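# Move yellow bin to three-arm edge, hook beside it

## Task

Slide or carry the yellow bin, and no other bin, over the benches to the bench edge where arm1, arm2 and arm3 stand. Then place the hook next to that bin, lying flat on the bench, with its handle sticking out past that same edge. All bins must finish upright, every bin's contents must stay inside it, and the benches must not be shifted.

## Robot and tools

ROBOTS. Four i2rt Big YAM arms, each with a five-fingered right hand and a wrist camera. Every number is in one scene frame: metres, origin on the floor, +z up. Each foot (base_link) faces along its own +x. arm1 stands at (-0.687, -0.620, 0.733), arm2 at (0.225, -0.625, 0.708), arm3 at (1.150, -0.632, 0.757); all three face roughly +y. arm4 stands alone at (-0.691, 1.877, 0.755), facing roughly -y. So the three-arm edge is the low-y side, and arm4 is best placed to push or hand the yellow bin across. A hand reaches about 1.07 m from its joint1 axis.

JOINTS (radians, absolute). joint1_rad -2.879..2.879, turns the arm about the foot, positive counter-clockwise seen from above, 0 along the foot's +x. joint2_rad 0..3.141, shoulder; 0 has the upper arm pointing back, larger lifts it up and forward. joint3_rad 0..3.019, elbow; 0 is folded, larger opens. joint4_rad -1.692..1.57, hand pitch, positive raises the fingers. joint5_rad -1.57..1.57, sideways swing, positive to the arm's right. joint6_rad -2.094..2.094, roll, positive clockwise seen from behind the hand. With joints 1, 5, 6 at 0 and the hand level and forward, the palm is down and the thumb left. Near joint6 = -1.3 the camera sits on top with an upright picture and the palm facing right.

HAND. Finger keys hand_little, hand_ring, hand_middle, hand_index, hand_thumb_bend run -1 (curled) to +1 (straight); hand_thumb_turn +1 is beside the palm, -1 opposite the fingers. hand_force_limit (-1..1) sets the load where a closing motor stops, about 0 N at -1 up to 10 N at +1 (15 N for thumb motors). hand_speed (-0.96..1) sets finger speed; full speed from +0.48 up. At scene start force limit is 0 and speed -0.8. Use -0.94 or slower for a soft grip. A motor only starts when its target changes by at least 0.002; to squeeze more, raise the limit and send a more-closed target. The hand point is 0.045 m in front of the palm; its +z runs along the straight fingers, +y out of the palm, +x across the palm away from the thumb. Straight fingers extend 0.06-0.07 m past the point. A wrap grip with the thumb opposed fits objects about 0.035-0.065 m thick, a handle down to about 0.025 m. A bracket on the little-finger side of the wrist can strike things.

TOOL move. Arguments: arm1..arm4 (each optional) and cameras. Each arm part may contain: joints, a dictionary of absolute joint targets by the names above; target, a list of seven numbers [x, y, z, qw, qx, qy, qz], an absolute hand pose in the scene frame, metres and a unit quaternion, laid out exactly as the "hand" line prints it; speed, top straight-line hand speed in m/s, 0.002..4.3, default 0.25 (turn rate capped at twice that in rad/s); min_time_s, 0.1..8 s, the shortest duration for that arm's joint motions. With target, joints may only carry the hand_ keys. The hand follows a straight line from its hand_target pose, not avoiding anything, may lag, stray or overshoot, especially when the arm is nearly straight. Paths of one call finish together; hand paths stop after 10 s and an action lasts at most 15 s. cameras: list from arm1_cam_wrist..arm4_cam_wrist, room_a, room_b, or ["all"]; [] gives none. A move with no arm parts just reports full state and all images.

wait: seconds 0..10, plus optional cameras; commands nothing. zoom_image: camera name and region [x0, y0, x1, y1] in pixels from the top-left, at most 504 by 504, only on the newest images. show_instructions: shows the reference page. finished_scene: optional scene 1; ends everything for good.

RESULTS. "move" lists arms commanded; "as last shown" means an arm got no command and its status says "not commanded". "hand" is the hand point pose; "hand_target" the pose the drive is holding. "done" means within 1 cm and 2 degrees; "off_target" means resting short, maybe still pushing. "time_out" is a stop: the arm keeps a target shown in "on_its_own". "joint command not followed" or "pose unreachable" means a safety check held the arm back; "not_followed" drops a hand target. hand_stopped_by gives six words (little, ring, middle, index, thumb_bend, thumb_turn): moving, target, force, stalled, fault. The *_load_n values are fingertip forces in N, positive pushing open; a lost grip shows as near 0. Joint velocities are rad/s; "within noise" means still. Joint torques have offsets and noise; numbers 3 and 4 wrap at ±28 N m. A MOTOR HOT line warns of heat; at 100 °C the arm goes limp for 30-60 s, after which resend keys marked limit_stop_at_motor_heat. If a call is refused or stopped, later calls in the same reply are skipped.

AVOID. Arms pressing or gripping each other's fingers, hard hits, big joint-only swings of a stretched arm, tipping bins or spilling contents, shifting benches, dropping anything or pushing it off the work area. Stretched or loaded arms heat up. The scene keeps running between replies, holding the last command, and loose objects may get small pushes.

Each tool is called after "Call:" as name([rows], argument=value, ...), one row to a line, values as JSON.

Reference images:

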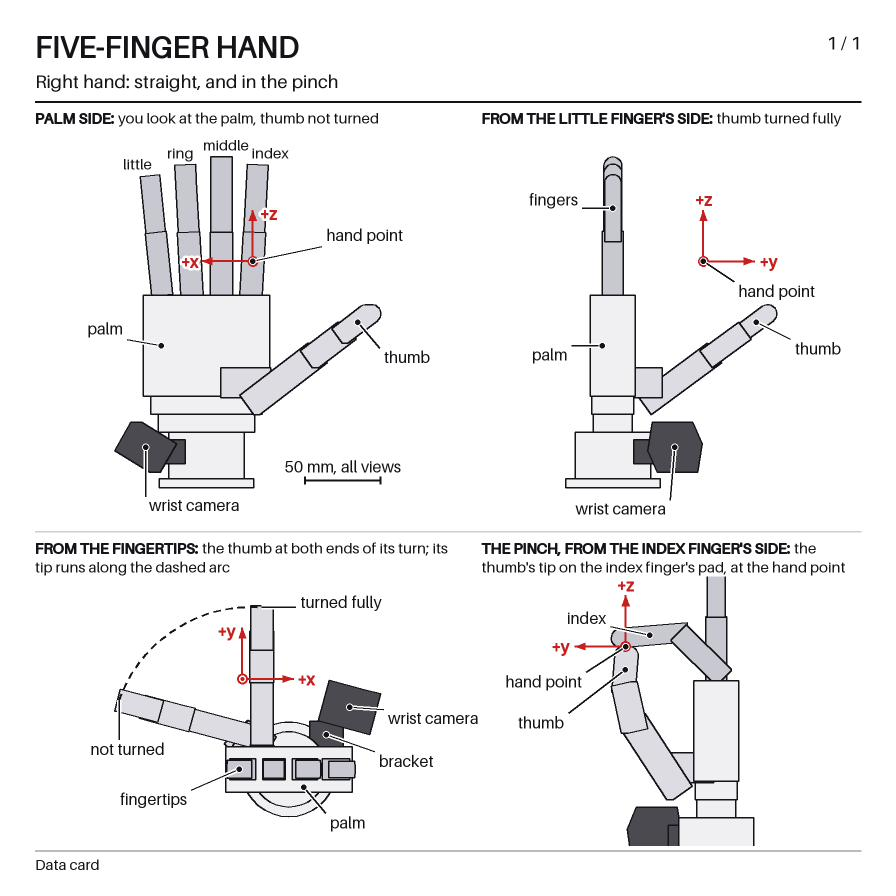

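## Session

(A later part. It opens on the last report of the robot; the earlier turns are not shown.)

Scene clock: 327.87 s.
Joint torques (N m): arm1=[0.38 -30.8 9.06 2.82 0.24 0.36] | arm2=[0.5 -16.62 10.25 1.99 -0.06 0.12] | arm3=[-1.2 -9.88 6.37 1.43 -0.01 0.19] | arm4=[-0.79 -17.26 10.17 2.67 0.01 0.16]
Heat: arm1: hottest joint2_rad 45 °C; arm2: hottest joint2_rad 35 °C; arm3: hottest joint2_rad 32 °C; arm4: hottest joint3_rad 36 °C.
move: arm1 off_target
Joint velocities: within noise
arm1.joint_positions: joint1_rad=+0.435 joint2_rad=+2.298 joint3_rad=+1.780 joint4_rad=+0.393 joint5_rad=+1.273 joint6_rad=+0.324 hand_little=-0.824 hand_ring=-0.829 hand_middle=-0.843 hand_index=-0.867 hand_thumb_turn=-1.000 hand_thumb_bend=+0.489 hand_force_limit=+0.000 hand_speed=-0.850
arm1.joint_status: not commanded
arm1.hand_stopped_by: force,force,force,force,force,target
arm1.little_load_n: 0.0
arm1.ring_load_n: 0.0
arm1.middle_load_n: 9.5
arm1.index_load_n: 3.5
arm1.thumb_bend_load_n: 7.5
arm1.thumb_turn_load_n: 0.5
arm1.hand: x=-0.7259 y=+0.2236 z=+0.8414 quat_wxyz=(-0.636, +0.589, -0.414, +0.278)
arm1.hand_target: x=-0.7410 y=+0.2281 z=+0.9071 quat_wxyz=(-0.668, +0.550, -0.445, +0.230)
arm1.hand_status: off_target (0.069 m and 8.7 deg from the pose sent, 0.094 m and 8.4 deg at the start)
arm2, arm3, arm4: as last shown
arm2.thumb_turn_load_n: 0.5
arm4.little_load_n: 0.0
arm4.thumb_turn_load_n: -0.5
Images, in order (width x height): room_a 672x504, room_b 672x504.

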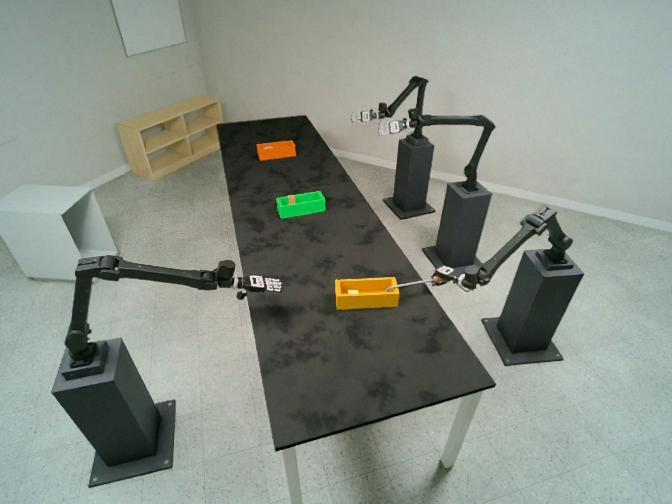

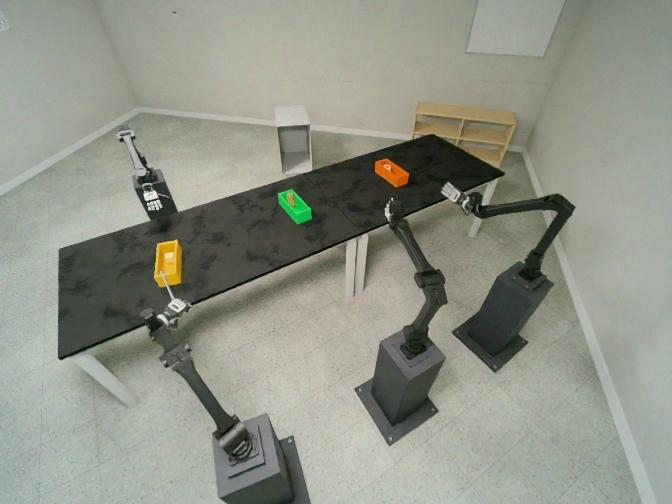

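Call:
move(arm1={"target": [-0.742, 0.150, 0.925, -0.6686, 0.5496, -0.4450, 0.2302], "speed": 0.08}, cameras=["room_a", "room_b"])

Call:
zoom_image(camera="room_a", region=[320, 230, 480, 330])

Call:
zoom_image(camera="room_b", region=[110, 220, 220, 320])

Scene clock: 329.77 s.
Joint torques (N m): arm1=[0.44 -27.34 8.53 2.8 0.25 0.49] | arm2=[0.5 -16.56 10.29 2.02 -0.06 0.12] | arm3=[-1.08 -9.88 6.37 1.43 -0.01 0.19] | arm4=[-0.56 -17.14 10.13 2.59 -0.01 0.15]
Heat: arm1: hottest joint2_rad 45 °C; arm2: hottest joint2_rad 35 °C; arm3: hottest joint2_rad 32 °C; arm4: hottest joint3_rad 36 °C.
move: arm1 off_target
Joint velocities: within noise
arm1.joint_positions: joint1_rad=+0.468 joint2_rad=+2.089 joint3_rad=+1.472 joint4_rad=+0.496 joint5_rad=+1.305 joint6_rad=+0.318 hand_little=-0.824 hand_ring=-0.829 hand_middle=-0.843 hand_index=-0.867 hand_thumb_turn=-1.000 hand_thumb_bend=+0.489 hand_force_limit=+0.000 hand_speed=-0.850
arm1.joint_status: not commanded
arm1.hand_stopped_by: force,force,force,force,force,target
arm1.little_load_n: 0.0
arm1.ring_load_n: 0.0
arm1.middle_load_n: 9.0
arm1.index_load_n: 4.5
arm1.thumb_bend_load_n: 7.5
arm1.thumb_turn_load_n: 0.5
arm1.hand: x=-0.7273 y=+0.1444 z=+0.8687 quat_wxyz=(-0.638, +0.588, -0.412, +0.279)
arm1.hand_target: x=-0.7410 y=+0.1483 z=+0.9244 quat_wxyz=(-0.668, +0.550, -0.445, +0.230)
arm1.hand_status: off_target (0.058 m and 8.8 deg from the pose sent, 0.113 m and 8.7 deg at the start)
arm2, arm3: as last shown
arm2.thumb_turn_load_n: 0.0
arm3.ring_load_n: -0.5
arm3.thumb_turn_load_n: 0.5
arm4.joint_positions: joint1_rad=+0.057 joint2_rad=+1.989 joint3_rad=+1.579 joint4_rad=+0.107 joint5_rad=+0.012 joint6_rad=-0.004 hand_little=+1.000 hand_ring=+1.000 hand_middle=+1.000 hand_index=+1.000 hand_thumb_turn=+1.000 hand_thumb_bend=+1.000 hand_force_limit=+0.000 hand_speed=-0.800
arm4.joint_status: not commanded
arm4.hand_stopped_by: target,target,target,target,target,target
arm4.little_load_n: 0.0
arm4.ring_load_n: -0.5
arm4.middle_load_n: -0.5
arm4.index_load_n: 0.0
arm4.thumb_bend_load_n: 0.0
arm4.thumb_turn_load_n: 0.0
arm4.hand: x=-0.6447 y=+1.0508 z=+0.9102 quat_wxyz=(-0.001, +0.007, -0.807, +0.591)
arm4.hand_target: x=-0.6521 y=+1.0501 z=+0.9198 quat_wxyz=(+0.000, +0.000, -0.800, +0.600)
arm4.hand_status: not commanded
Images, in order (width x height): room_a 672x504, room_b 672x504.

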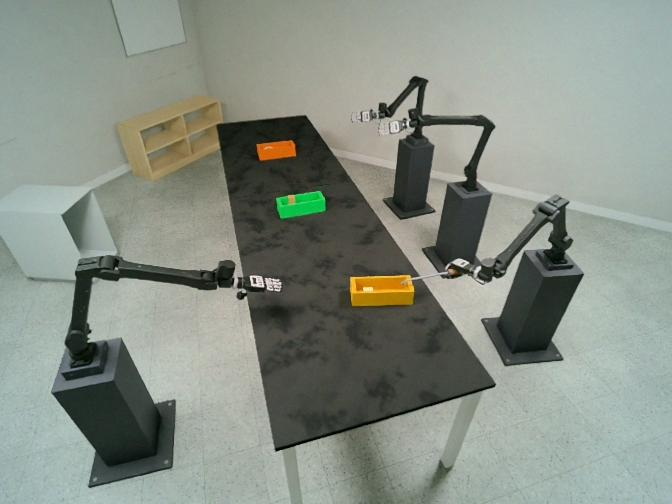

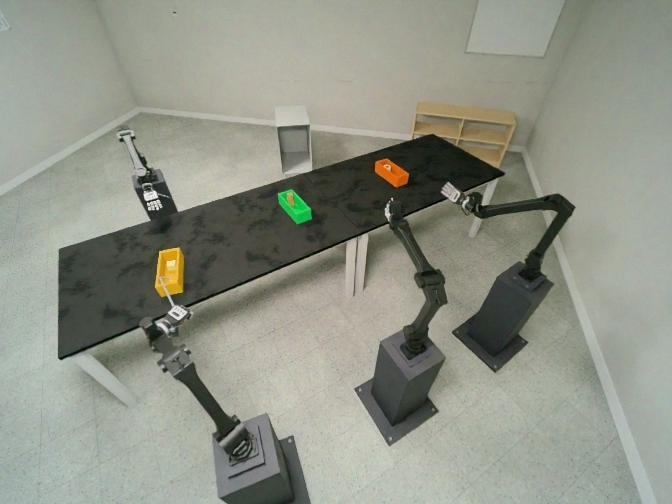

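Scaled by 3.150 from the camera's image (finer frame: 960x720).

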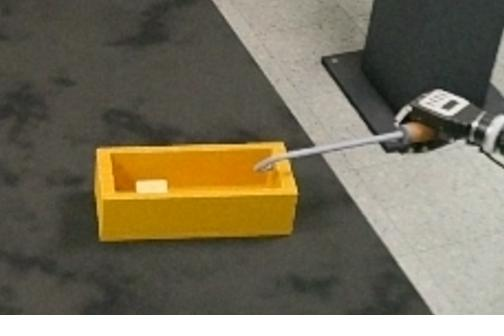

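Scaled by 4.582 from the camera's image (finer frame: 960x720).

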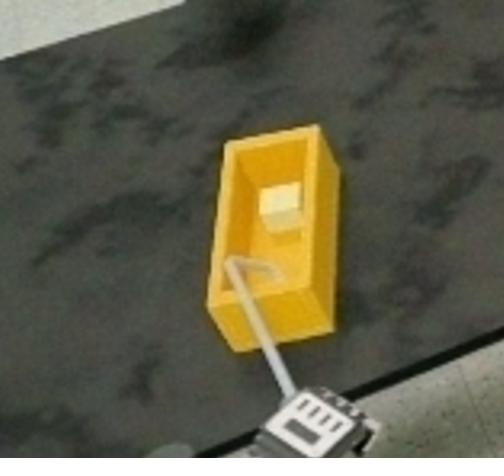

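Call:
move(arm1={"target": [-0.742, 0.060, 0.918, -0.6686, 0.5496, -0.4450, 0.2302], "speed": 0.08}, cameras=["room_a", "room_b"])

Call:
zoom_image(camera="room_a", region=[320, 230, 480, 330])

Call:
zoom_image(camera="room_b", region=[110, 230, 220, 330])

Scene clock: 331.97 s.
Joint torques (N m): arm1=[0.38 -23.59 7.87 2.8 0.24 0.5] | arm2=[0.44 -16.44 10.26 2 -0.06 0.12] | arm3=[-1.14 -9.93 6.38 1.44 -0.01 0.19] | arm4=[-0.56 -17.26 10.22 2.74 0 0.13]
Heat: arm1: hottest joint2_rad 45 °C; arm2: hottest joint2_rad 35 °C; arm3: hottest joint2_rad 32 °C; arm4: hottest joint3_rad 36 °C.
move: arm1 off_target
Joint velocities: within noise
arm1.joint_positions: joint1_rad=+0.515 joint2_rad=+1.915 joint3_rad=+1.168 joint4_rad=+0.629 joint5_rad=+1.351 joint6_rad=+0.318 hand_little=-0.824 hand_ring=-0.829 hand_middle=-0.843 hand_index=-0.867 hand_thumb_turn=-1.000 hand_thumb_bend=+0.489 hand_force_limit=+0.000 hand_speed=-0.850
arm1.joint_status: not commanded
arm1.hand_stopped_by: force,force,force,force,force,target
arm1.little_load_n: 0.0
arm1.ring_load_n: 0.0
arm1.middle_load_n: 9.5
arm1.index_load_n: 4.5
arm1.thumb_bend_load_n: 7.5
arm1.thumb_turn_load_n: 0.5
arm1.hand: x=-0.7285 y=+0.0541 z=+0.8698 quat_wxyz=(-0.640, +0.586, -0.411, +0.280)
arm1.hand_target: x=-0.7411 y=+0.0587 z=+0.9174 quat_wxyz=(-0.668, +0.550, -0.445, +0.230)
arm1.hand_status: off_target (0.050 m and 8.7 deg from the pose sent, 0.099 m and 8.8 deg at the start)
arm2, arm3, arm4: as last shown
arm2.thumb_turn_load_n: 0.5
arm3.ring_load_n: 0.0
arm3.thumb_turn_load_n: 0.0
arm4.ring_load_n: 0.0
arm4.middle_load_n: 0.0
Images, in order (width x height): room_a 672x504, room_b 672x504.

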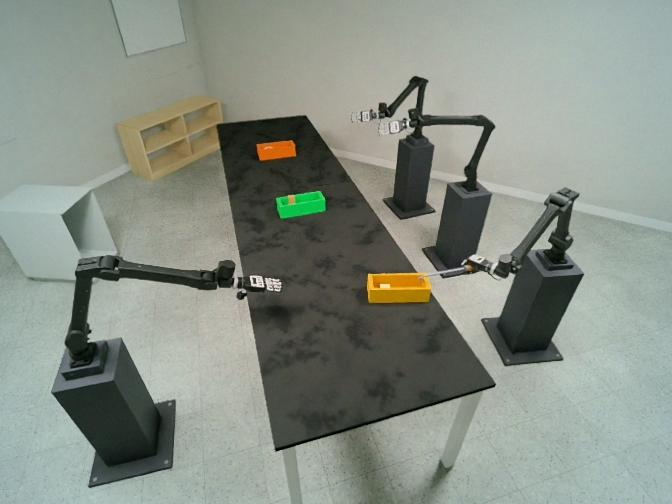

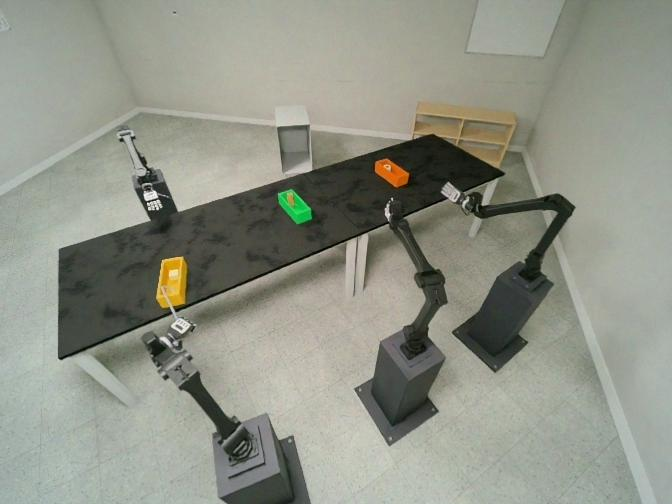

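Scaled by 3.150 from the camera's image (finer frame: 960x720).

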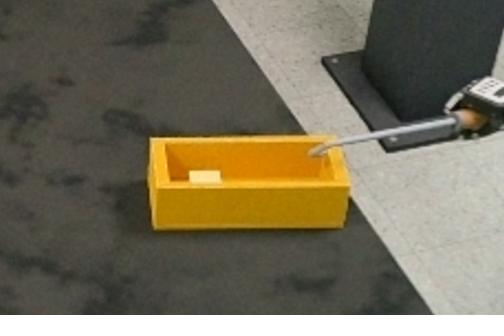

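Scaled by 4.582 from the camera's image (finer frame: 960x720).

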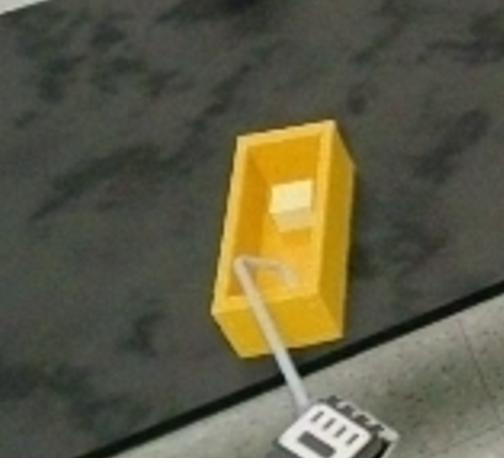

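Call:
move(arm1={"target": [-0.742, 0.075, 0.925, -0.6686, 0.5496, -0.4450, 0.2302], "speed": 0.06})

Call:
move(arm1={"target": [-0.742, 0.080, 1.02, -0.6686, 0.5496, -0.4450, 0.2302], "speed": 0.08}, cameras=["room_a", "room_b"])

Call:
zoom_image(camera="room_a", region=[340, 220, 500, 320])

Call:
zoom_image(camera="room_b", region=[110, 230, 220, 330])

Scene clock: 334.47 s.
Joint torques (N m): arm1=[-0.21 -22.42 11.28 2.03 0.03 0.42] | arm2=[0.26 -16.44 10.25 1.99 -0.06 0.11] | arm3=[-1.14 -9.88 6.38 1.43 -0.01 0.19] | arm4=[-0.67 -17.26 10.14 2.69 -0.03 0.15]
Heat: arm1: hottest joint2_rad 45 °C; arm2: hottest joint2_rad 35 °C; arm3: hottest joint2_rad 32 °C; arm4: hottest joint3_rad 36 °C.
move: arm1 off_target
Joint velocities: within noise
arm1.joint_positions: joint1_rad=+0.515 joint2_rad=+1.915 joint3_rad=+1.168 joint4_rad=+0.630 joint5_rad=+1.350 joint6_rad=+0.310 hand_little=-0.824 hand_ring=-0.829 hand_middle=-0.843 hand_index=-0.867 hand_thumb_turn=-1.000 hand_thumb_bend=+0.489 hand_force_limit=+0.000 hand_speed=-0.850
arm1.joint_status: not commanded
arm1.hand_stopped_by: force,force,force,force,force,target
arm1.little_load_n: 0.0
arm1.ring_load_n: 0.0
arm1.middle_load_n: 9.5
arm1.index_load_n: 4.0
arm1.thumb_bend_load_n: 7.5
arm1.thumb_turn_load_n: 0.5
arm1.hand: x=-0.7285 y=+0.0540 z=+0.8695 quat_wxyz=(-0.639, +0.588, -0.408, +0.281)
arm1.hand_target: x=-0.7410 y=+0.0710 z=+0.9254 quat_wxyz=(-0.669, +0.550, -0.444, +0.230)
arm1.hand_status: off_target (0.061 m and 9.1 deg from the pose sent, 0.061 m and 8.7 deg at the start)
arm2, arm4: as last shown
arm3.joint_positions: joint1_rad=+0.251 joint2_rad=+1.533 joint3_rad=+0.931 joint4_rad=+0.618 joint5_rad=+0.327 joint6_rad=-1.233 hand_little=+1.000 hand_ring=+1.000 hand_middle=+1.000 hand_index=+1.000 hand_thumb_turn=-1.000 hand_thumb_bend=+0.600 hand_force_limit=+0.500 hand_speed=-0.600
arm3.joint_status: not commanded
arm3.hand_stopped_by: target,target,target,target,target,target
arm3.little_load_n: 0.0
arm3.ring_load_n: 0.0
arm3.middle_load_n: 0.0
arm3.index_load_n: 0.0
arm3.thumb_bend_load_n: 0.0
arm3.thumb_turn_load_n: 0.0
arm3.hand: x=+1.0548 y=+0.0018 z=+1.0102 quat_wxyz=(-0.583, +0.575, +0.399, +0.412)
arm3.hand_target: x=+1.0501 y=-0.0001 z=+1.0000 quat_wxyz=(-0.579, +0.579, +0.406, +0.406)
arm3.hand_status: not commanded
pictures: none

Scene clock: 336.40 s.
Joint torques (N m): arm1=[-0.44 -22.89 13.19 1.69 0.05 0.51] | arm2=[0.32 -16.38 10.3 2 -0.06 0.12] | arm3=[-1.14 -9.93 6.38 1.43 -0.01 0.19] | arm4=[-0.73 -16.97 10.14 2.66 -0.01 0.15]
Heat: arm1: hottest joint2_rad 45 °C; arm2: hottest joint2_rad 35 °C; arm3: hottest joint2_rad 32 °C; arm4: hottest joint3_rad 36 °C.
move: arm1 off_target
Joint velocities: within noise
arm1.joint_positions: joint1_rad=+0.515 joint2_rad=+1.804 joint3_rad=+1.267 joint4_rad=+0.417 joint5_rad=+1.346 joint6_rad=+0.298 hand_little=-0.824 hand_ring=-0.829 hand_middle=-0.843 hand_index=-0.867 hand_thumb_turn=-1.000 hand_thumb_bend=+0.489 hand_force_limit=+0.000 hand_speed=-0.850
arm1.joint_status: not commanded
arm1.hand_stopped_by: force,force,force,force,force,target
arm1.little_load_n: 0.0
arm1.ring_load_n: 0.0
arm1.middle_load_n: 9.5
arm1.index_load_n: 4.5
arm1.thumb_bend_load_n: 7.5
arm1.thumb_turn_load_n: 0.5
arm1.hand: x=-0.7320 y=+0.0632 z=+0.9518 quat_wxyz=(-0.637, +0.592, -0.403, +0.285)
arm1.hand_target: x=-0.7406 y=+0.0747 z=+1.0200 quat_wxyz=(-0.670, +0.549, -0.444, +0.230)
arm1.hand_status: off_target (0.071 m and 9.9 deg from the pose sent, 0.153 m and 9.1 deg at the start)
arm2, arm3, arm4: as last shown
arm4.little_load_n: -0.5
Images, in order (width x height): room_a 672x504, room_b 672x504.

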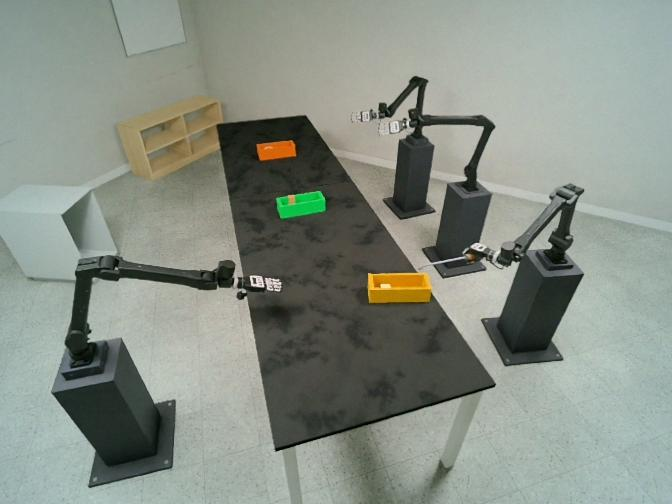

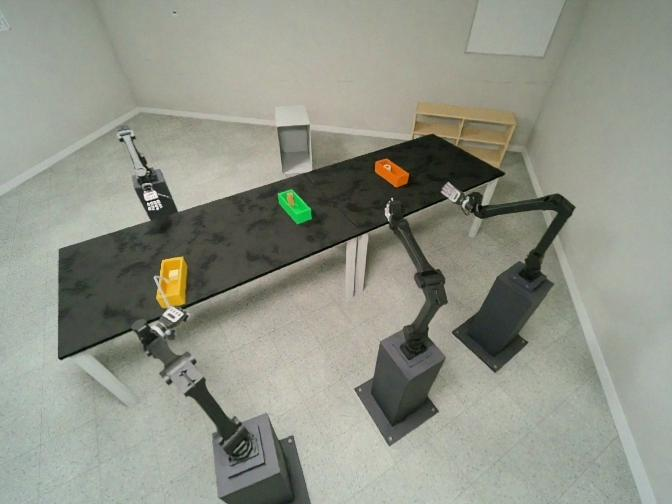

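Scaled by 3.150 from the camera's image (finer frame: 960x720).

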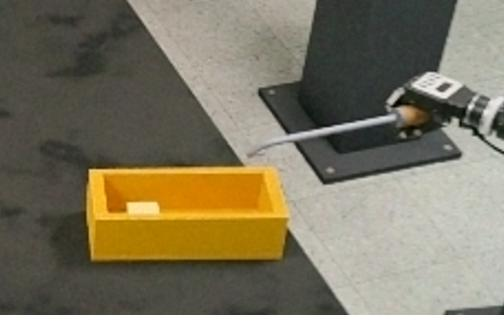

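Scaled by 4.582 from the camera's image (finer frame: 960x720).

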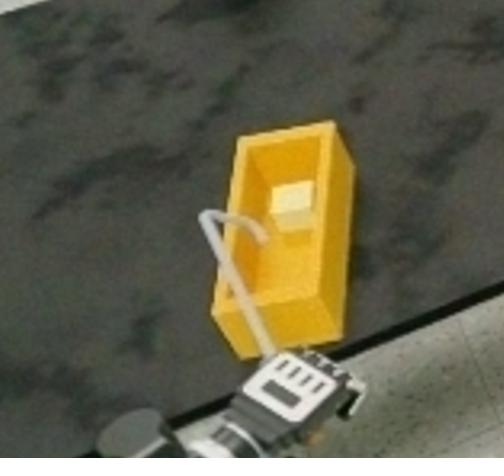

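Call:
move(cameras=["room_a", "room_b", "arm1_cam_wrist"])

Scene clock: 337.33 s.
Joint torques (N m): arm1=[-0.44 -23 13.19 1.69 0.04 0.51] | arm2=[0.38 -16.56 10.29 2 -0.08 0.12] | arm3=[-1.14 -9.88 6.37 1.44 -0.01 0.19] | arm4=[-0.38 -16.85 9.95 2.67 -0.01 0.12]
Heat: arm1: hottest joint2_rad 45 °C; arm2: hottest joint2_rad 35 °C; arm3: hottest joint2_rad 32 °C; arm4: hottest joint2_rad 36 °C.
Joint velocities: within noise
arm1.joint_positions: joint1_rad=+0.515 joint2_rad=+1.804 joint3_rad=+1.267 joint4_rad=+0.417 joint5_rad=+1.346 joint6_rad=+0.298 hand_little=-0.824 hand_ring=-0.829 hand_middle=-0.843 hand_index=-0.867 hand_thumb_turn=-1.000 hand_thumb_bend=+0.489 hand_force_limit=+0.000 hand_speed=-0.850
arm1.joint_status: not commanded
arm1.hand_stopped_by: force,force,force,force,force,target
arm1.little_load_n: 0.0
arm1.ring_load_n: 0.0
arm1.middle_load_n: 9.5
arm1.index_load_n: 4.5
arm1.thumb_bend_load_n: 7.5
arm1.thumb_turn_load_n: 0.5
arm1.hand: x=-0.7320 y=+0.0632 z=+0.9518 quat_wxyz=(-0.637, +0.592, -0.403, +0.285) (m; scene frame)
arm1.hand_target: x=-0.7406 y=+0.0747 z=+1.0200 quat_wxyz=(-0.670, +0.549, -0.444, +0.230) (m; scene frame)
arm1.hand_status: off_target (0.071 m and 9.9 deg from the pose sent, 0.153 m and 9.1 deg at the start)
arm2.joint_positions: joint1_rad=-0.296 joint2_rad=+1.402 joint3_rad=+1.409 joint4_rad=-0.291 joint5_rad=+0.203 joint6_rad=-1.038 hand_little=+1.000 hand_ring=+1.000 hand_middle=+1.000 hand_index=+1.000 hand_thumb_turn=-1.000 hand_thumb_bend=+0.700 hand_force_limit=+0.600 hand_speed=-0.500
arm2.joint_status: not commanded
arm2.hand_stopped_by: target,target,target,target,target,target
arm2.little_load_n: 0.0
arm2.ring_load_n: 0.0
arm2.middle_load_n: 0.0
arm2.index_load_n: 0.0
arm2.thumb_bend_load_n: 0.0
arm2.thumb_turn_load_n: 0.5
arm2.hand: x=+0.4961 y=-0.0476 z=+1.1054 quat_wxyz=(-0.415, +0.764, +0.222, +0.442) (m; scene frame)
arm2.hand_target: x=+0.4967 y=-0.0507 z=+1.0993 quat_wxyz=(-0.412, +0.768, +0.221, +0.437) (m; scene frame)
arm2.hand_status: not commanded
arm3.joint_positions: joint1_rad=+0.251 joint2_rad=+1.533 joint3_rad=+0.931 joint4_rad=+0.618 joint5_rad=+0.327 joint6_rad=-1.233 hand_little=+1.000 hand_ring=+1.000 hand_middle=+1.000 hand_index=+1.000 hand_thumb_turn=-1.000 hand_thumb_bend=+0.600 hand_force_limit=+0.500 hand_speed=-0.600
arm3.joint_status: not commanded
arm3.hand_stopped_by: target,target,target,target,target,target
arm3.little_load_n: 0.0
arm3.ring_load_n: 0.0
arm3.middle_load_n: 0.0
arm3.index_load_n: 0.0
arm3.thumb_bend_load_n: 0.0
arm3.thumb_turn_load_n: 0.0
arm3.hand: x=+1.0548 y=+0.0018 z=+1.0102 quat_wxyz=(-0.583, +0.575, +0.399, +0.412) (m; scene frame)
arm3.hand_target: x=+1.0501 y=-0.0001 z=+1.0000 quat_wxyz=(-0.579, +0.579, +0.406, +0.406) (m; scene frame)
arm3.hand_status: not commanded
arm4.joint_positions: joint1_rad=+0.057 joint2_rad=+1.989 joint3_rad=+1.579 joint4_rad=+0.107 joint5_rad=+0.012 joint6_rad=-0.004 hand_little=+1.000 hand_ring=+1.000 hand_middle=+1.000 hand_index=+1.000 hand_thumb_turn=+1.000 hand_thumb_bend=+1.000 hand_force_limit=+0.000 hand_speed=-0.800
arm4.joint_status: not commanded
arm4.hand_stopped_by: target,target,target,target,target,target
arm4.little_load_n: 0.0
arm4.ring_load_n: 0.0
arm4.middle_load_n: 0.0
arm4.index_load_n: 0.0
arm4.thumb_bend_load_n: 0.0
arm4.thumb_turn_load_n: 0.0
arm4.hand: x=-0.6447 y=+1.0508 z=+0.9102 quat_wxyz=(-0.001, +0.007, -0.807, +0.591) (m; scene frame)
arm4.hand_target: x=-0.6521 y=+1.0501 z=+0.9198 quat_wxyz=(+0.000, +0.000, -0.800, +0.600) (m; scene frame)
arm4.hand_status: not commanded
pictures: arm1_cam_wrist, room_a, room_b
Images, in order (width x height): arm1_cam_wrist 672x504, room_a 672x504, room_b 672x504.

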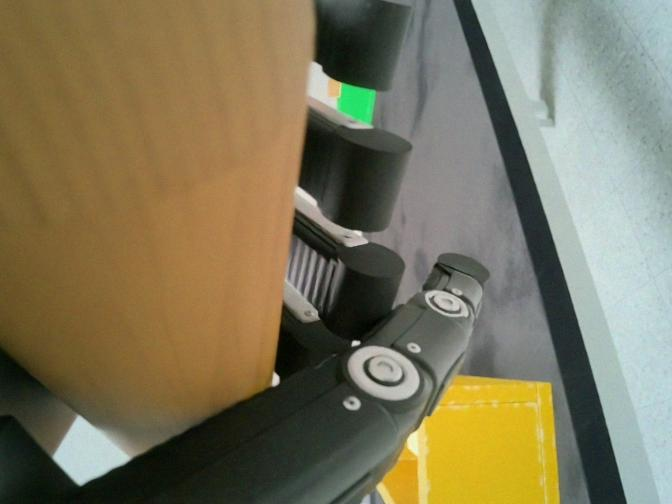

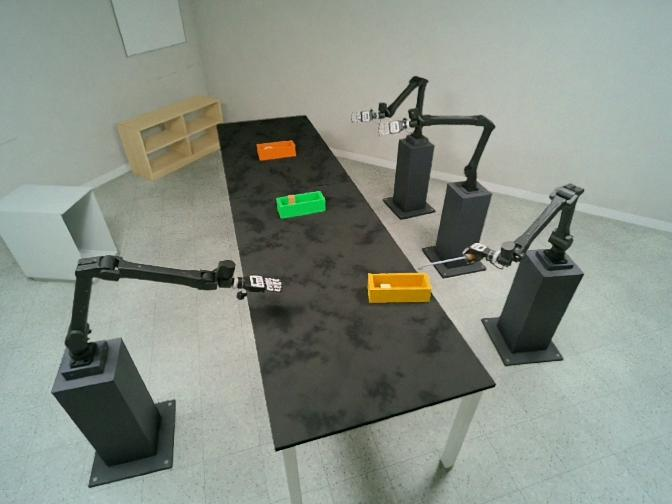

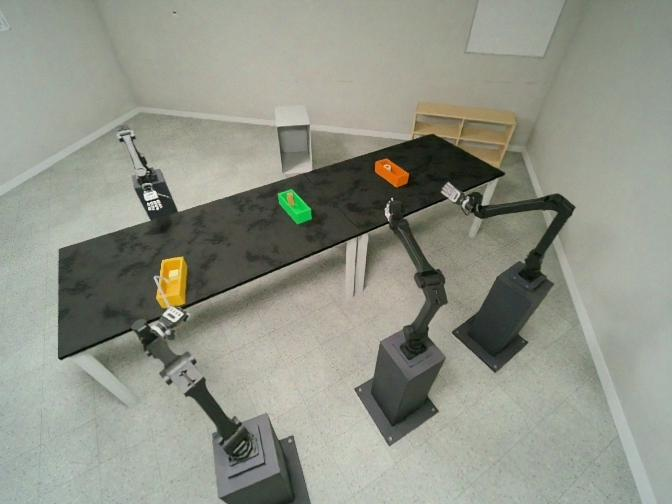

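Call:
zoom_image(camera="room_b", region=[110, 230, 240, 350])

Call:
zoom_image(camera="room_a", region=[350, 220, 530, 330])

Scaled by 3.877 from the camera's image (finer frame: 960x720).

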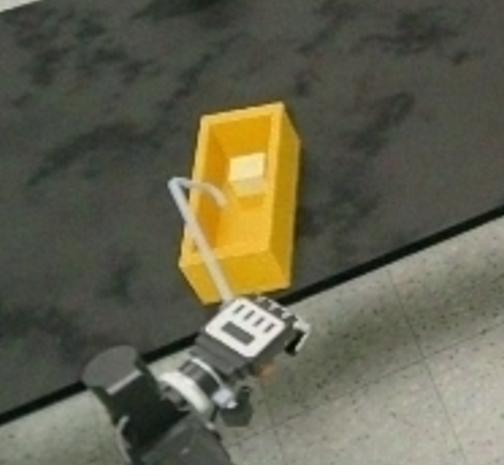

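Scaled by 2.800 from the camera's image (finer frame: 960x720).

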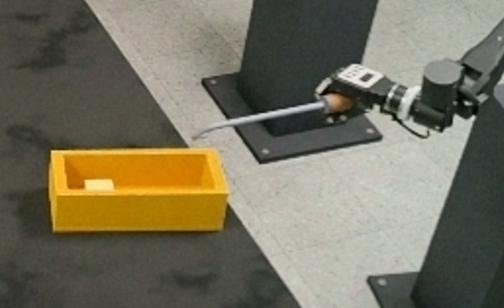

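Call:
move(arm1={"target": [-0.66, 0.15, 1.04, -0.6509, 0.5172, -0.4823, 0.2763], "speed": 0.12}, cameras=["room_a", "room_b"])

Call:
zoom_image(camera="room_b", region=[110, 230, 240, 350])

Call:
zoom_image(camera="room_a", region=[350, 220, 530, 330])

Scene clock: 340.63 s.
Joint torques (N m): arm1=[-1.44 -23 14.26 1.84 0.15 0.63] | arm2=[0.56 -16.5 10.29 2 -0.07 0.11] | arm3=[-1.14 -9.93 6.38 1.43 -0.01 0.19] | arm4=[-0.73 -17.2 10.19 2.5 0.03 0.15]
Heat: arm1: hottest joint2_rad 44 °C; arm2: hottest joint2_rad 35 °C; arm3: hottest joint2_rad 32 °C; arm4: hottest joint2_rad 36 °C.
move: arm1 off_target
Joint velocities: within noise
arm1.joint_positions: joint1_rad=+0.394 joint2_rad=+1.929 joint3_rad=+1.542 joint4_rad=+0.304 joint5_rad=+1.345 joint6_rad=+0.275 hand_little=-0.824 hand_ring=-0.829 hand_middle=-0.843 hand_index=-0.867 hand_thumb_turn=-1.000 hand_thumb_bend=+0.489 hand_force_limit=+0.000 hand_speed=-0.850
arm1.joint_status: not commanded
arm1.hand_stopped_by: force,force,force,force,force,target
arm1.little_load_n: 0.0
arm1.ring_load_n: 0.0
arm1.middle_load_n: 9.5
arm1.index_load_n: 4.5
arm1.thumb_bend_load_n: 7.5
arm1.thumb_turn_load_n: 0.5
arm1.hand: x=-0.6638 y=+0.1320 z=+0.9865 quat_wxyz=(-0.624, +0.562, -0.440, +0.319)
arm1.hand_target: x=-0.6597 y=+0.1448 z=+1.0401 quat_wxyz=(-0.653, +0.516, -0.480, +0.277)
arm1.hand_status: off_target (0.057 m and 9.1 deg from the pose sent, 0.143 m and 12.6 deg at the start)
arm2, arm3, arm4: as last shown
arm2.middle_load_n: -0.5
arm2.thumb_turn_load_n: 0.0
arm3.thumb_bend_load_n: -0.5
Images, in order (width x height): room_a 672x504, room_b 672x504.

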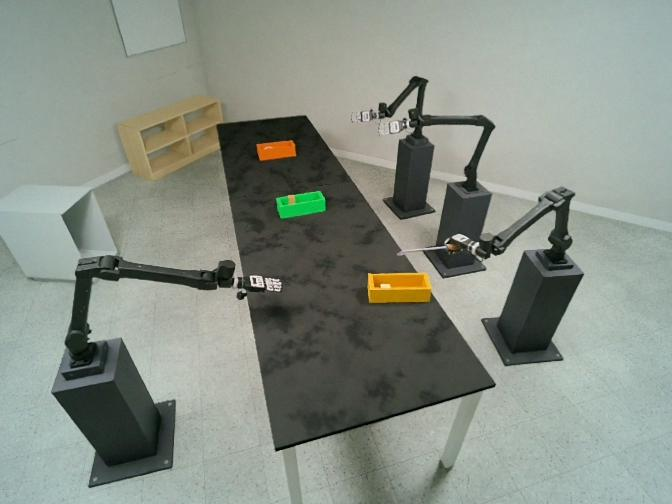

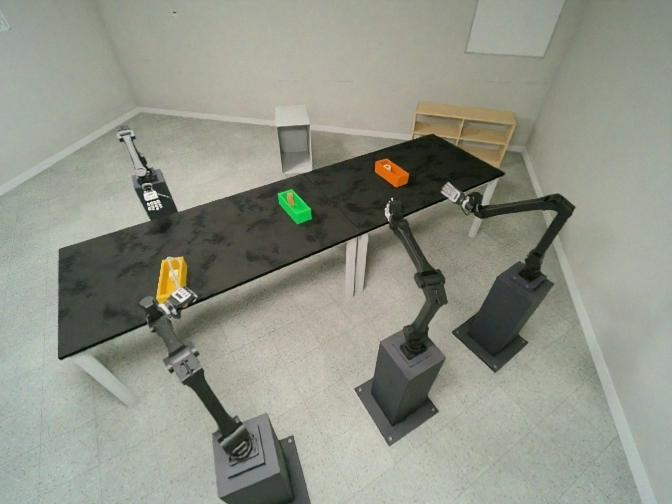

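Scaled by 3.877 from the camera's image (finer frame: 960x720).

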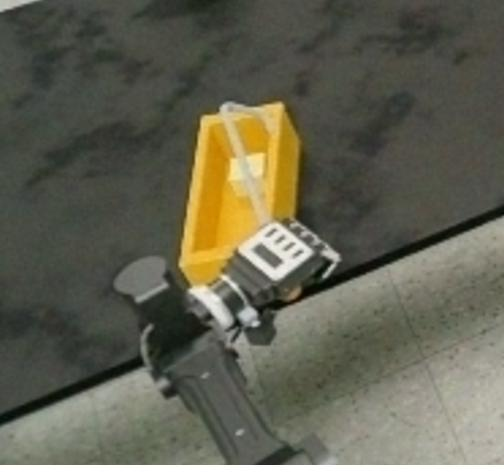

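Scaled by 2.800 from the camera's image (finer frame: 960x720).

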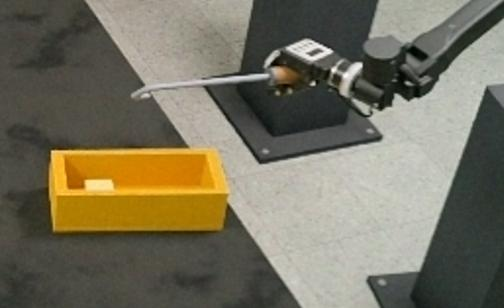

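Call:
move(arm1={"target": [-0.61, 0.215, 1.03, -0.6509, 0.5172, -0.4823, 0.2763], "speed": 0.12}, cameras=["room_a", "room_b"])

Call:
zoom_image(camera="room_b", region=[110, 230, 240, 350])

Call:
zoom_image(camera="room_a", region=[350, 220, 530, 330])

Scene clock: 342.50 s.
Joint torques (N m): arm1=[-1.49 -25.17 14.71 1.73 0.03 0.66] | arm2=[0.5 -16.56 10.25 2.02 -0.06 0.12] | arm3=[-1.14 -9.93 6.37 1.43 -0.01 0.19] | arm4=[-0.97 -17.08 10.14 2.74 -0.03 0.17]
Heat: arm1: hottest joint3_rad 45 °C; arm2: hottest joint2_rad 35 °C; arm3: hottest joint2_rad 32 °C; arm4: hottest joint2_rad 36 °C.
move: arm1 off_target
Joint velocities: within noise
arm1.joint_positions: joint1_rad=+0.305 joint2_rad=+2.082 joint3_rad=+1.759 joint4_rad=+0.230 joint5_rad=+1.261 joint6_rad=+0.278 hand_little=-0.824 hand_ring=-0.829 hand_middle=-0.843 hand_index=-0.867 hand_thumb_turn=-1.000 hand_thumb_bend=+0.489 hand_force_limit=+0.000 hand_speed=-0.850
arm1.joint_status: not commanded
arm1.hand_stopped_by: force,force,force,force,force,target
arm1.little_load_n: 0.0
arm1.ring_load_n: 0.0
arm1.middle_load_n: 9.5
arm1.index_load_n: 5.0
arm1.thumb_bend_load_n: 7.5
arm1.thumb_turn_load_n: 0.5
arm1.hand: x=-0.6136 y=+0.1960 z=+0.9724 quat_wxyz=(-0.619, +0.564, -0.442, +0.321)
arm1.hand_target: x=-0.6100 y=+0.2088 z=+1.0303 quat_wxyz=(-0.653, +0.517, -0.480, +0.277)
arm1.hand_status: off_target (0.061 m and 9.4 deg from the pose sent, 0.108 m and 9.1 deg at the start)
arm2, arm3, arm4: as last shown
arm2.middle_load_n: 0.0
arm2.thumb_turn_load_n: 0.5
arm3.little_load_n: 0.5
arm3.thumb_bend_load_n: 0.0
arm4.thumb_turn_load_n: -0.5
Images, in order (width x height): room_a 672x504, room_b 672x504.

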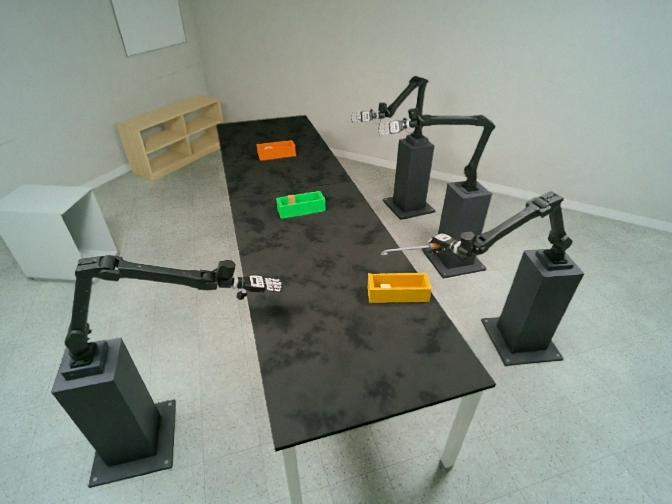

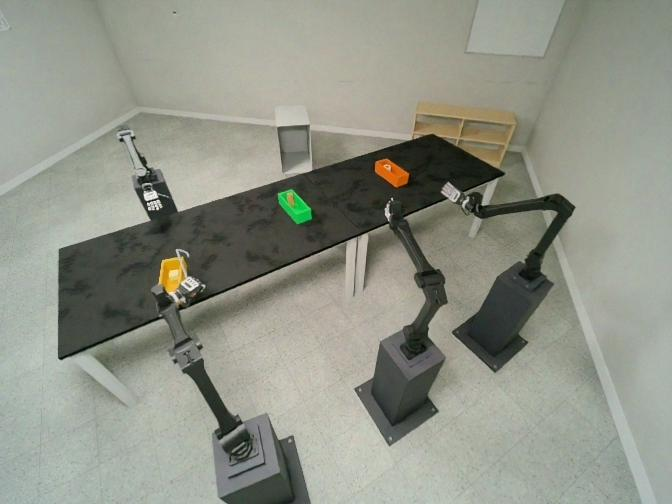

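Scaled by 3.877 from the camera's image (finer frame: 960x720).

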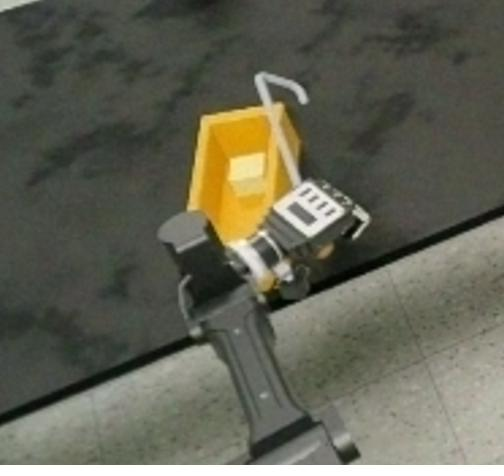

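Scaled by 2.800 from the camera's image (finer frame: 960x720).

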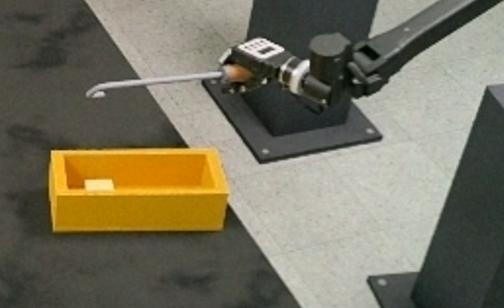

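Call:
zoom_image(camera="room_b", region=[160, 235, 210, 285])

Call:
zoom_image(camera="room_a", region=[370, 225, 470, 275])

Scaled by 10.080 from the camera's image (finer frame: 960x720).

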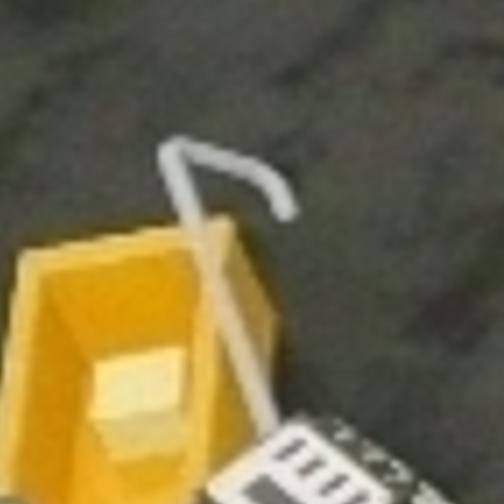

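Scaled by 5.040 from the camera's image (finer frame: 960x720).

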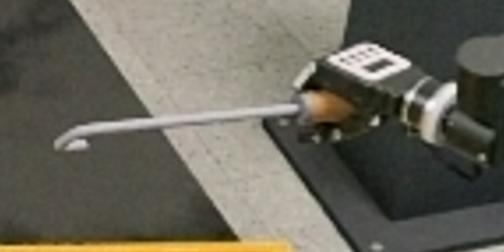

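Call:
move(arm1={"target": [-0.572, 0.215, 0.98, -0.6509, 0.5172, -0.4823, 0.2763], "speed": 0.1}, cameras=["room_a", "room_b"])

Call:
zoom_image(camera="room_b", region=[140, 230, 240, 330])

Call:
zoom_image(camera="room_a", region=[360, 220, 500, 320])

Scene clock: 350.63 s.
Joint torques (N m): arm1=[-1.32 -25.76 10.17 2.91 0.02 0.67] | arm2=[0.44 -16.56 10.24 1.99 -0.06 0.12] | arm3=[-1.14 -9.93 6.37 1.43 -0.01 0.19] | arm4=[-0.85 -16.67 10.04 2.65 -0.05 0.1]
Heat: arm1: hottest joint3_rad 49 °C; arm2: hottest joint2_rad 35 °C; arm3: hottest joint2_rad 32 °C; arm4: hottest joint2_rad 36 °C.
move: arm1 off_target
Joint velocities: within noise
arm1.joint_positions: joint1_rad=+0.250 joint2_rad=+2.128 joint3_rad=+1.752 joint4_rad=+0.292 joint5_rad=+1.210 joint6_rad=+0.291 hand_little=-0.824 hand_ring=-0.829 hand_middle=-0.843 hand_index=-0.867 hand_thumb_turn=-1.000 hand_thumb_bend=+0.489 hand_force_limit=+0.000 hand_speed=-0.850
arm1.joint_status: not commanded
arm1.hand_stopped_by: force,force,force,force,force,target
arm1.little_load_n: 0.0
arm1.ring_load_n: 0.0
arm1.middle_load_n: 9.0
arm1.index_load_n: 5.0
arm1.thumb_bend_load_n: 7.5
arm1.thumb_turn_load_n: 0.5
arm1.hand: x=-0.5757 y=+0.2066 z=+0.9431 quat_wxyz=(-0.622, +0.559, -0.449, +0.315)
arm1.hand_target: x=-0.5722 y=+0.2129 z=+0.9801 quat_wxyz=(-0.651, +0.518, -0.481, +0.277)
arm1.hand_status: off_target (0.038 m and 8.2 deg from the pose sent, 0.046 m and 9.4 deg at the start)
arm2, arm3, arm4: as last shown
arm2.thumb_turn_load_n: 0.0
arm3.little_load_n: 0.0
arm4.thumb_turn_load_n: 0.0
Images, in order (width x height): room_a 672x504, room_b 672x504.

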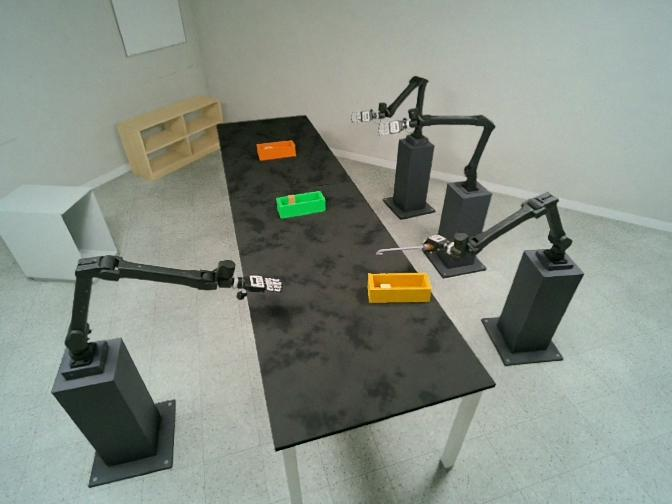

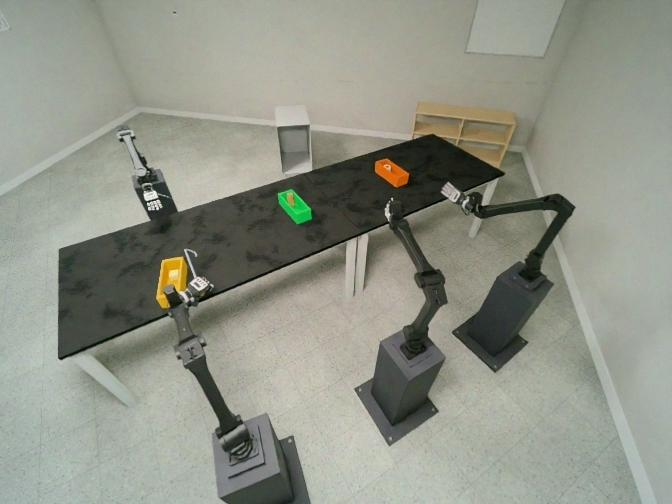

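Scaled by 5.040 from the camera's image (finer frame: 960x720).

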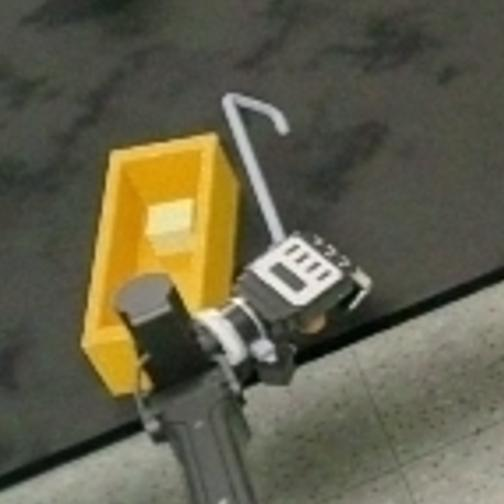

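Scaled by 3.600 from the camera's image (finer frame: 960x720).

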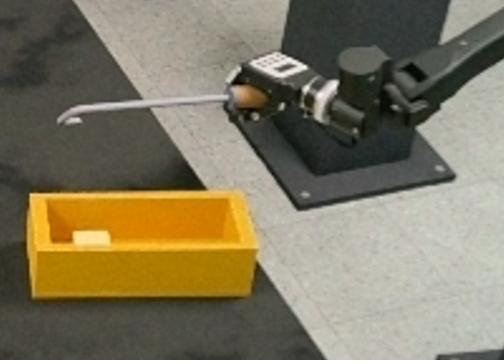

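Call:
move(arm1={"target": [-0.572, 0.205, 0.935, -0.6509, 0.5172, -0.4823, 0.2763], "speed": 0.08}, cameras=["room_a", "room_b"])

Call:
zoom_image(camera="room_b", region=[140, 230, 240, 330])

Call:
zoom_image(camera="room_a", region=[360, 220, 500, 320])

Scene clock: 352.50 s.
Joint torques (N m): arm1=[-1.38 -25.47 9.66 2.95 0.06 0.61] | arm2=[0.38 -16.5 10.22 1.98 -0.06 0.11] | arm3=[-1.2 -9.88 6.37 1.43 -0.01 0.19] | arm4=[-0.03 -17.08 10.15 2.73 -0.03 0.15]
Heat: arm1: hottest joint3_rad 48 °C; arm2: hottest joint2_rad 35 °C; arm3: hottest joint2_rad 32 °C; arm4: hottest joint2_rad 36 °C.
move: arm1 off_target
Joint velocities: within noise
arm1.joint_positions: joint1_rad=+0.250 joint2_rad=+2.147 joint3_rad=+1.667 joint4_rad=+0.400 joint5_rad=+1.210 joint6_rad=+0.298 hand_little=-0.824 hand_ring=-0.829 hand_middle=-0.843 hand_index=-0.867 hand_thumb_turn=-1.000 hand_thumb_bend=+0.489 hand_force_limit=+0.000 hand_speed=-0.850
arm1.joint_status: not commanded
arm1.hand_stopped_by: force,force,force,force,force,target
arm1.little_load_n: 0.0
arm1.ring_load_n: 0.0
arm1.middle_load_n: 9.5
arm1.index_load_n: 5.0
arm1.thumb_bend_load_n: 8.0
arm1.thumb_turn_load_n: 0.5
arm1.hand: x=-0.5751 y=+0.1959 z=+0.9030 quat_wxyz=(-0.624, +0.556, -0.452, +0.311)
arm1.hand_target: x=-0.5721 y=+0.2033 z=+0.9353 quat_wxyz=(-0.651, +0.518, -0.482, +0.277)
arm1.hand_status: off_target (0.033 m and 7.6 deg from the pose sent, 0.009 m and 8.2 deg at the start)
arm2, arm3, arm4: as last shown
arm2.thumb_turn_load_n: 0.5
arm3.thumb_turn_load_n: 0.5
Images, in order (width x height): room_a 672x504, room_b 672x504.

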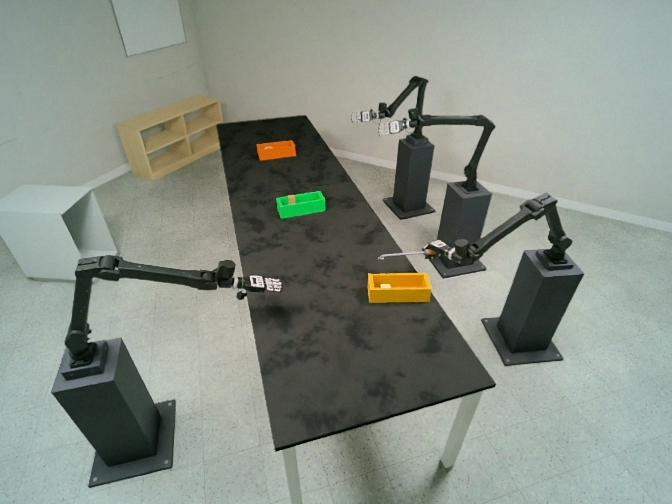

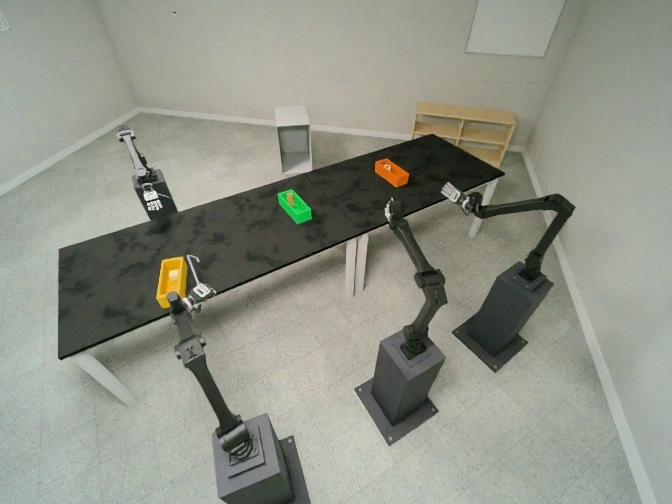

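Scaled by 5.040 from the camera's image (finer frame: 960x720).

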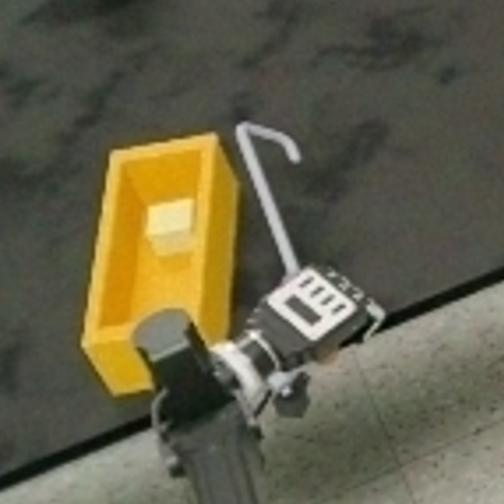

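Scaled by 3.600 from the camera's image (finer frame: 960x720).

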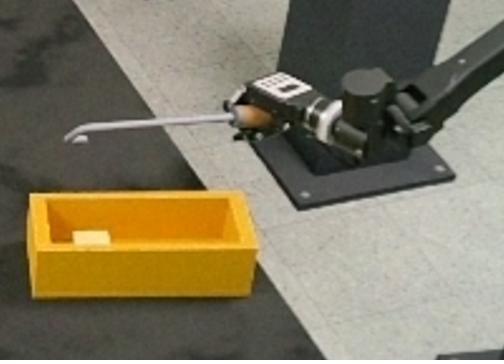

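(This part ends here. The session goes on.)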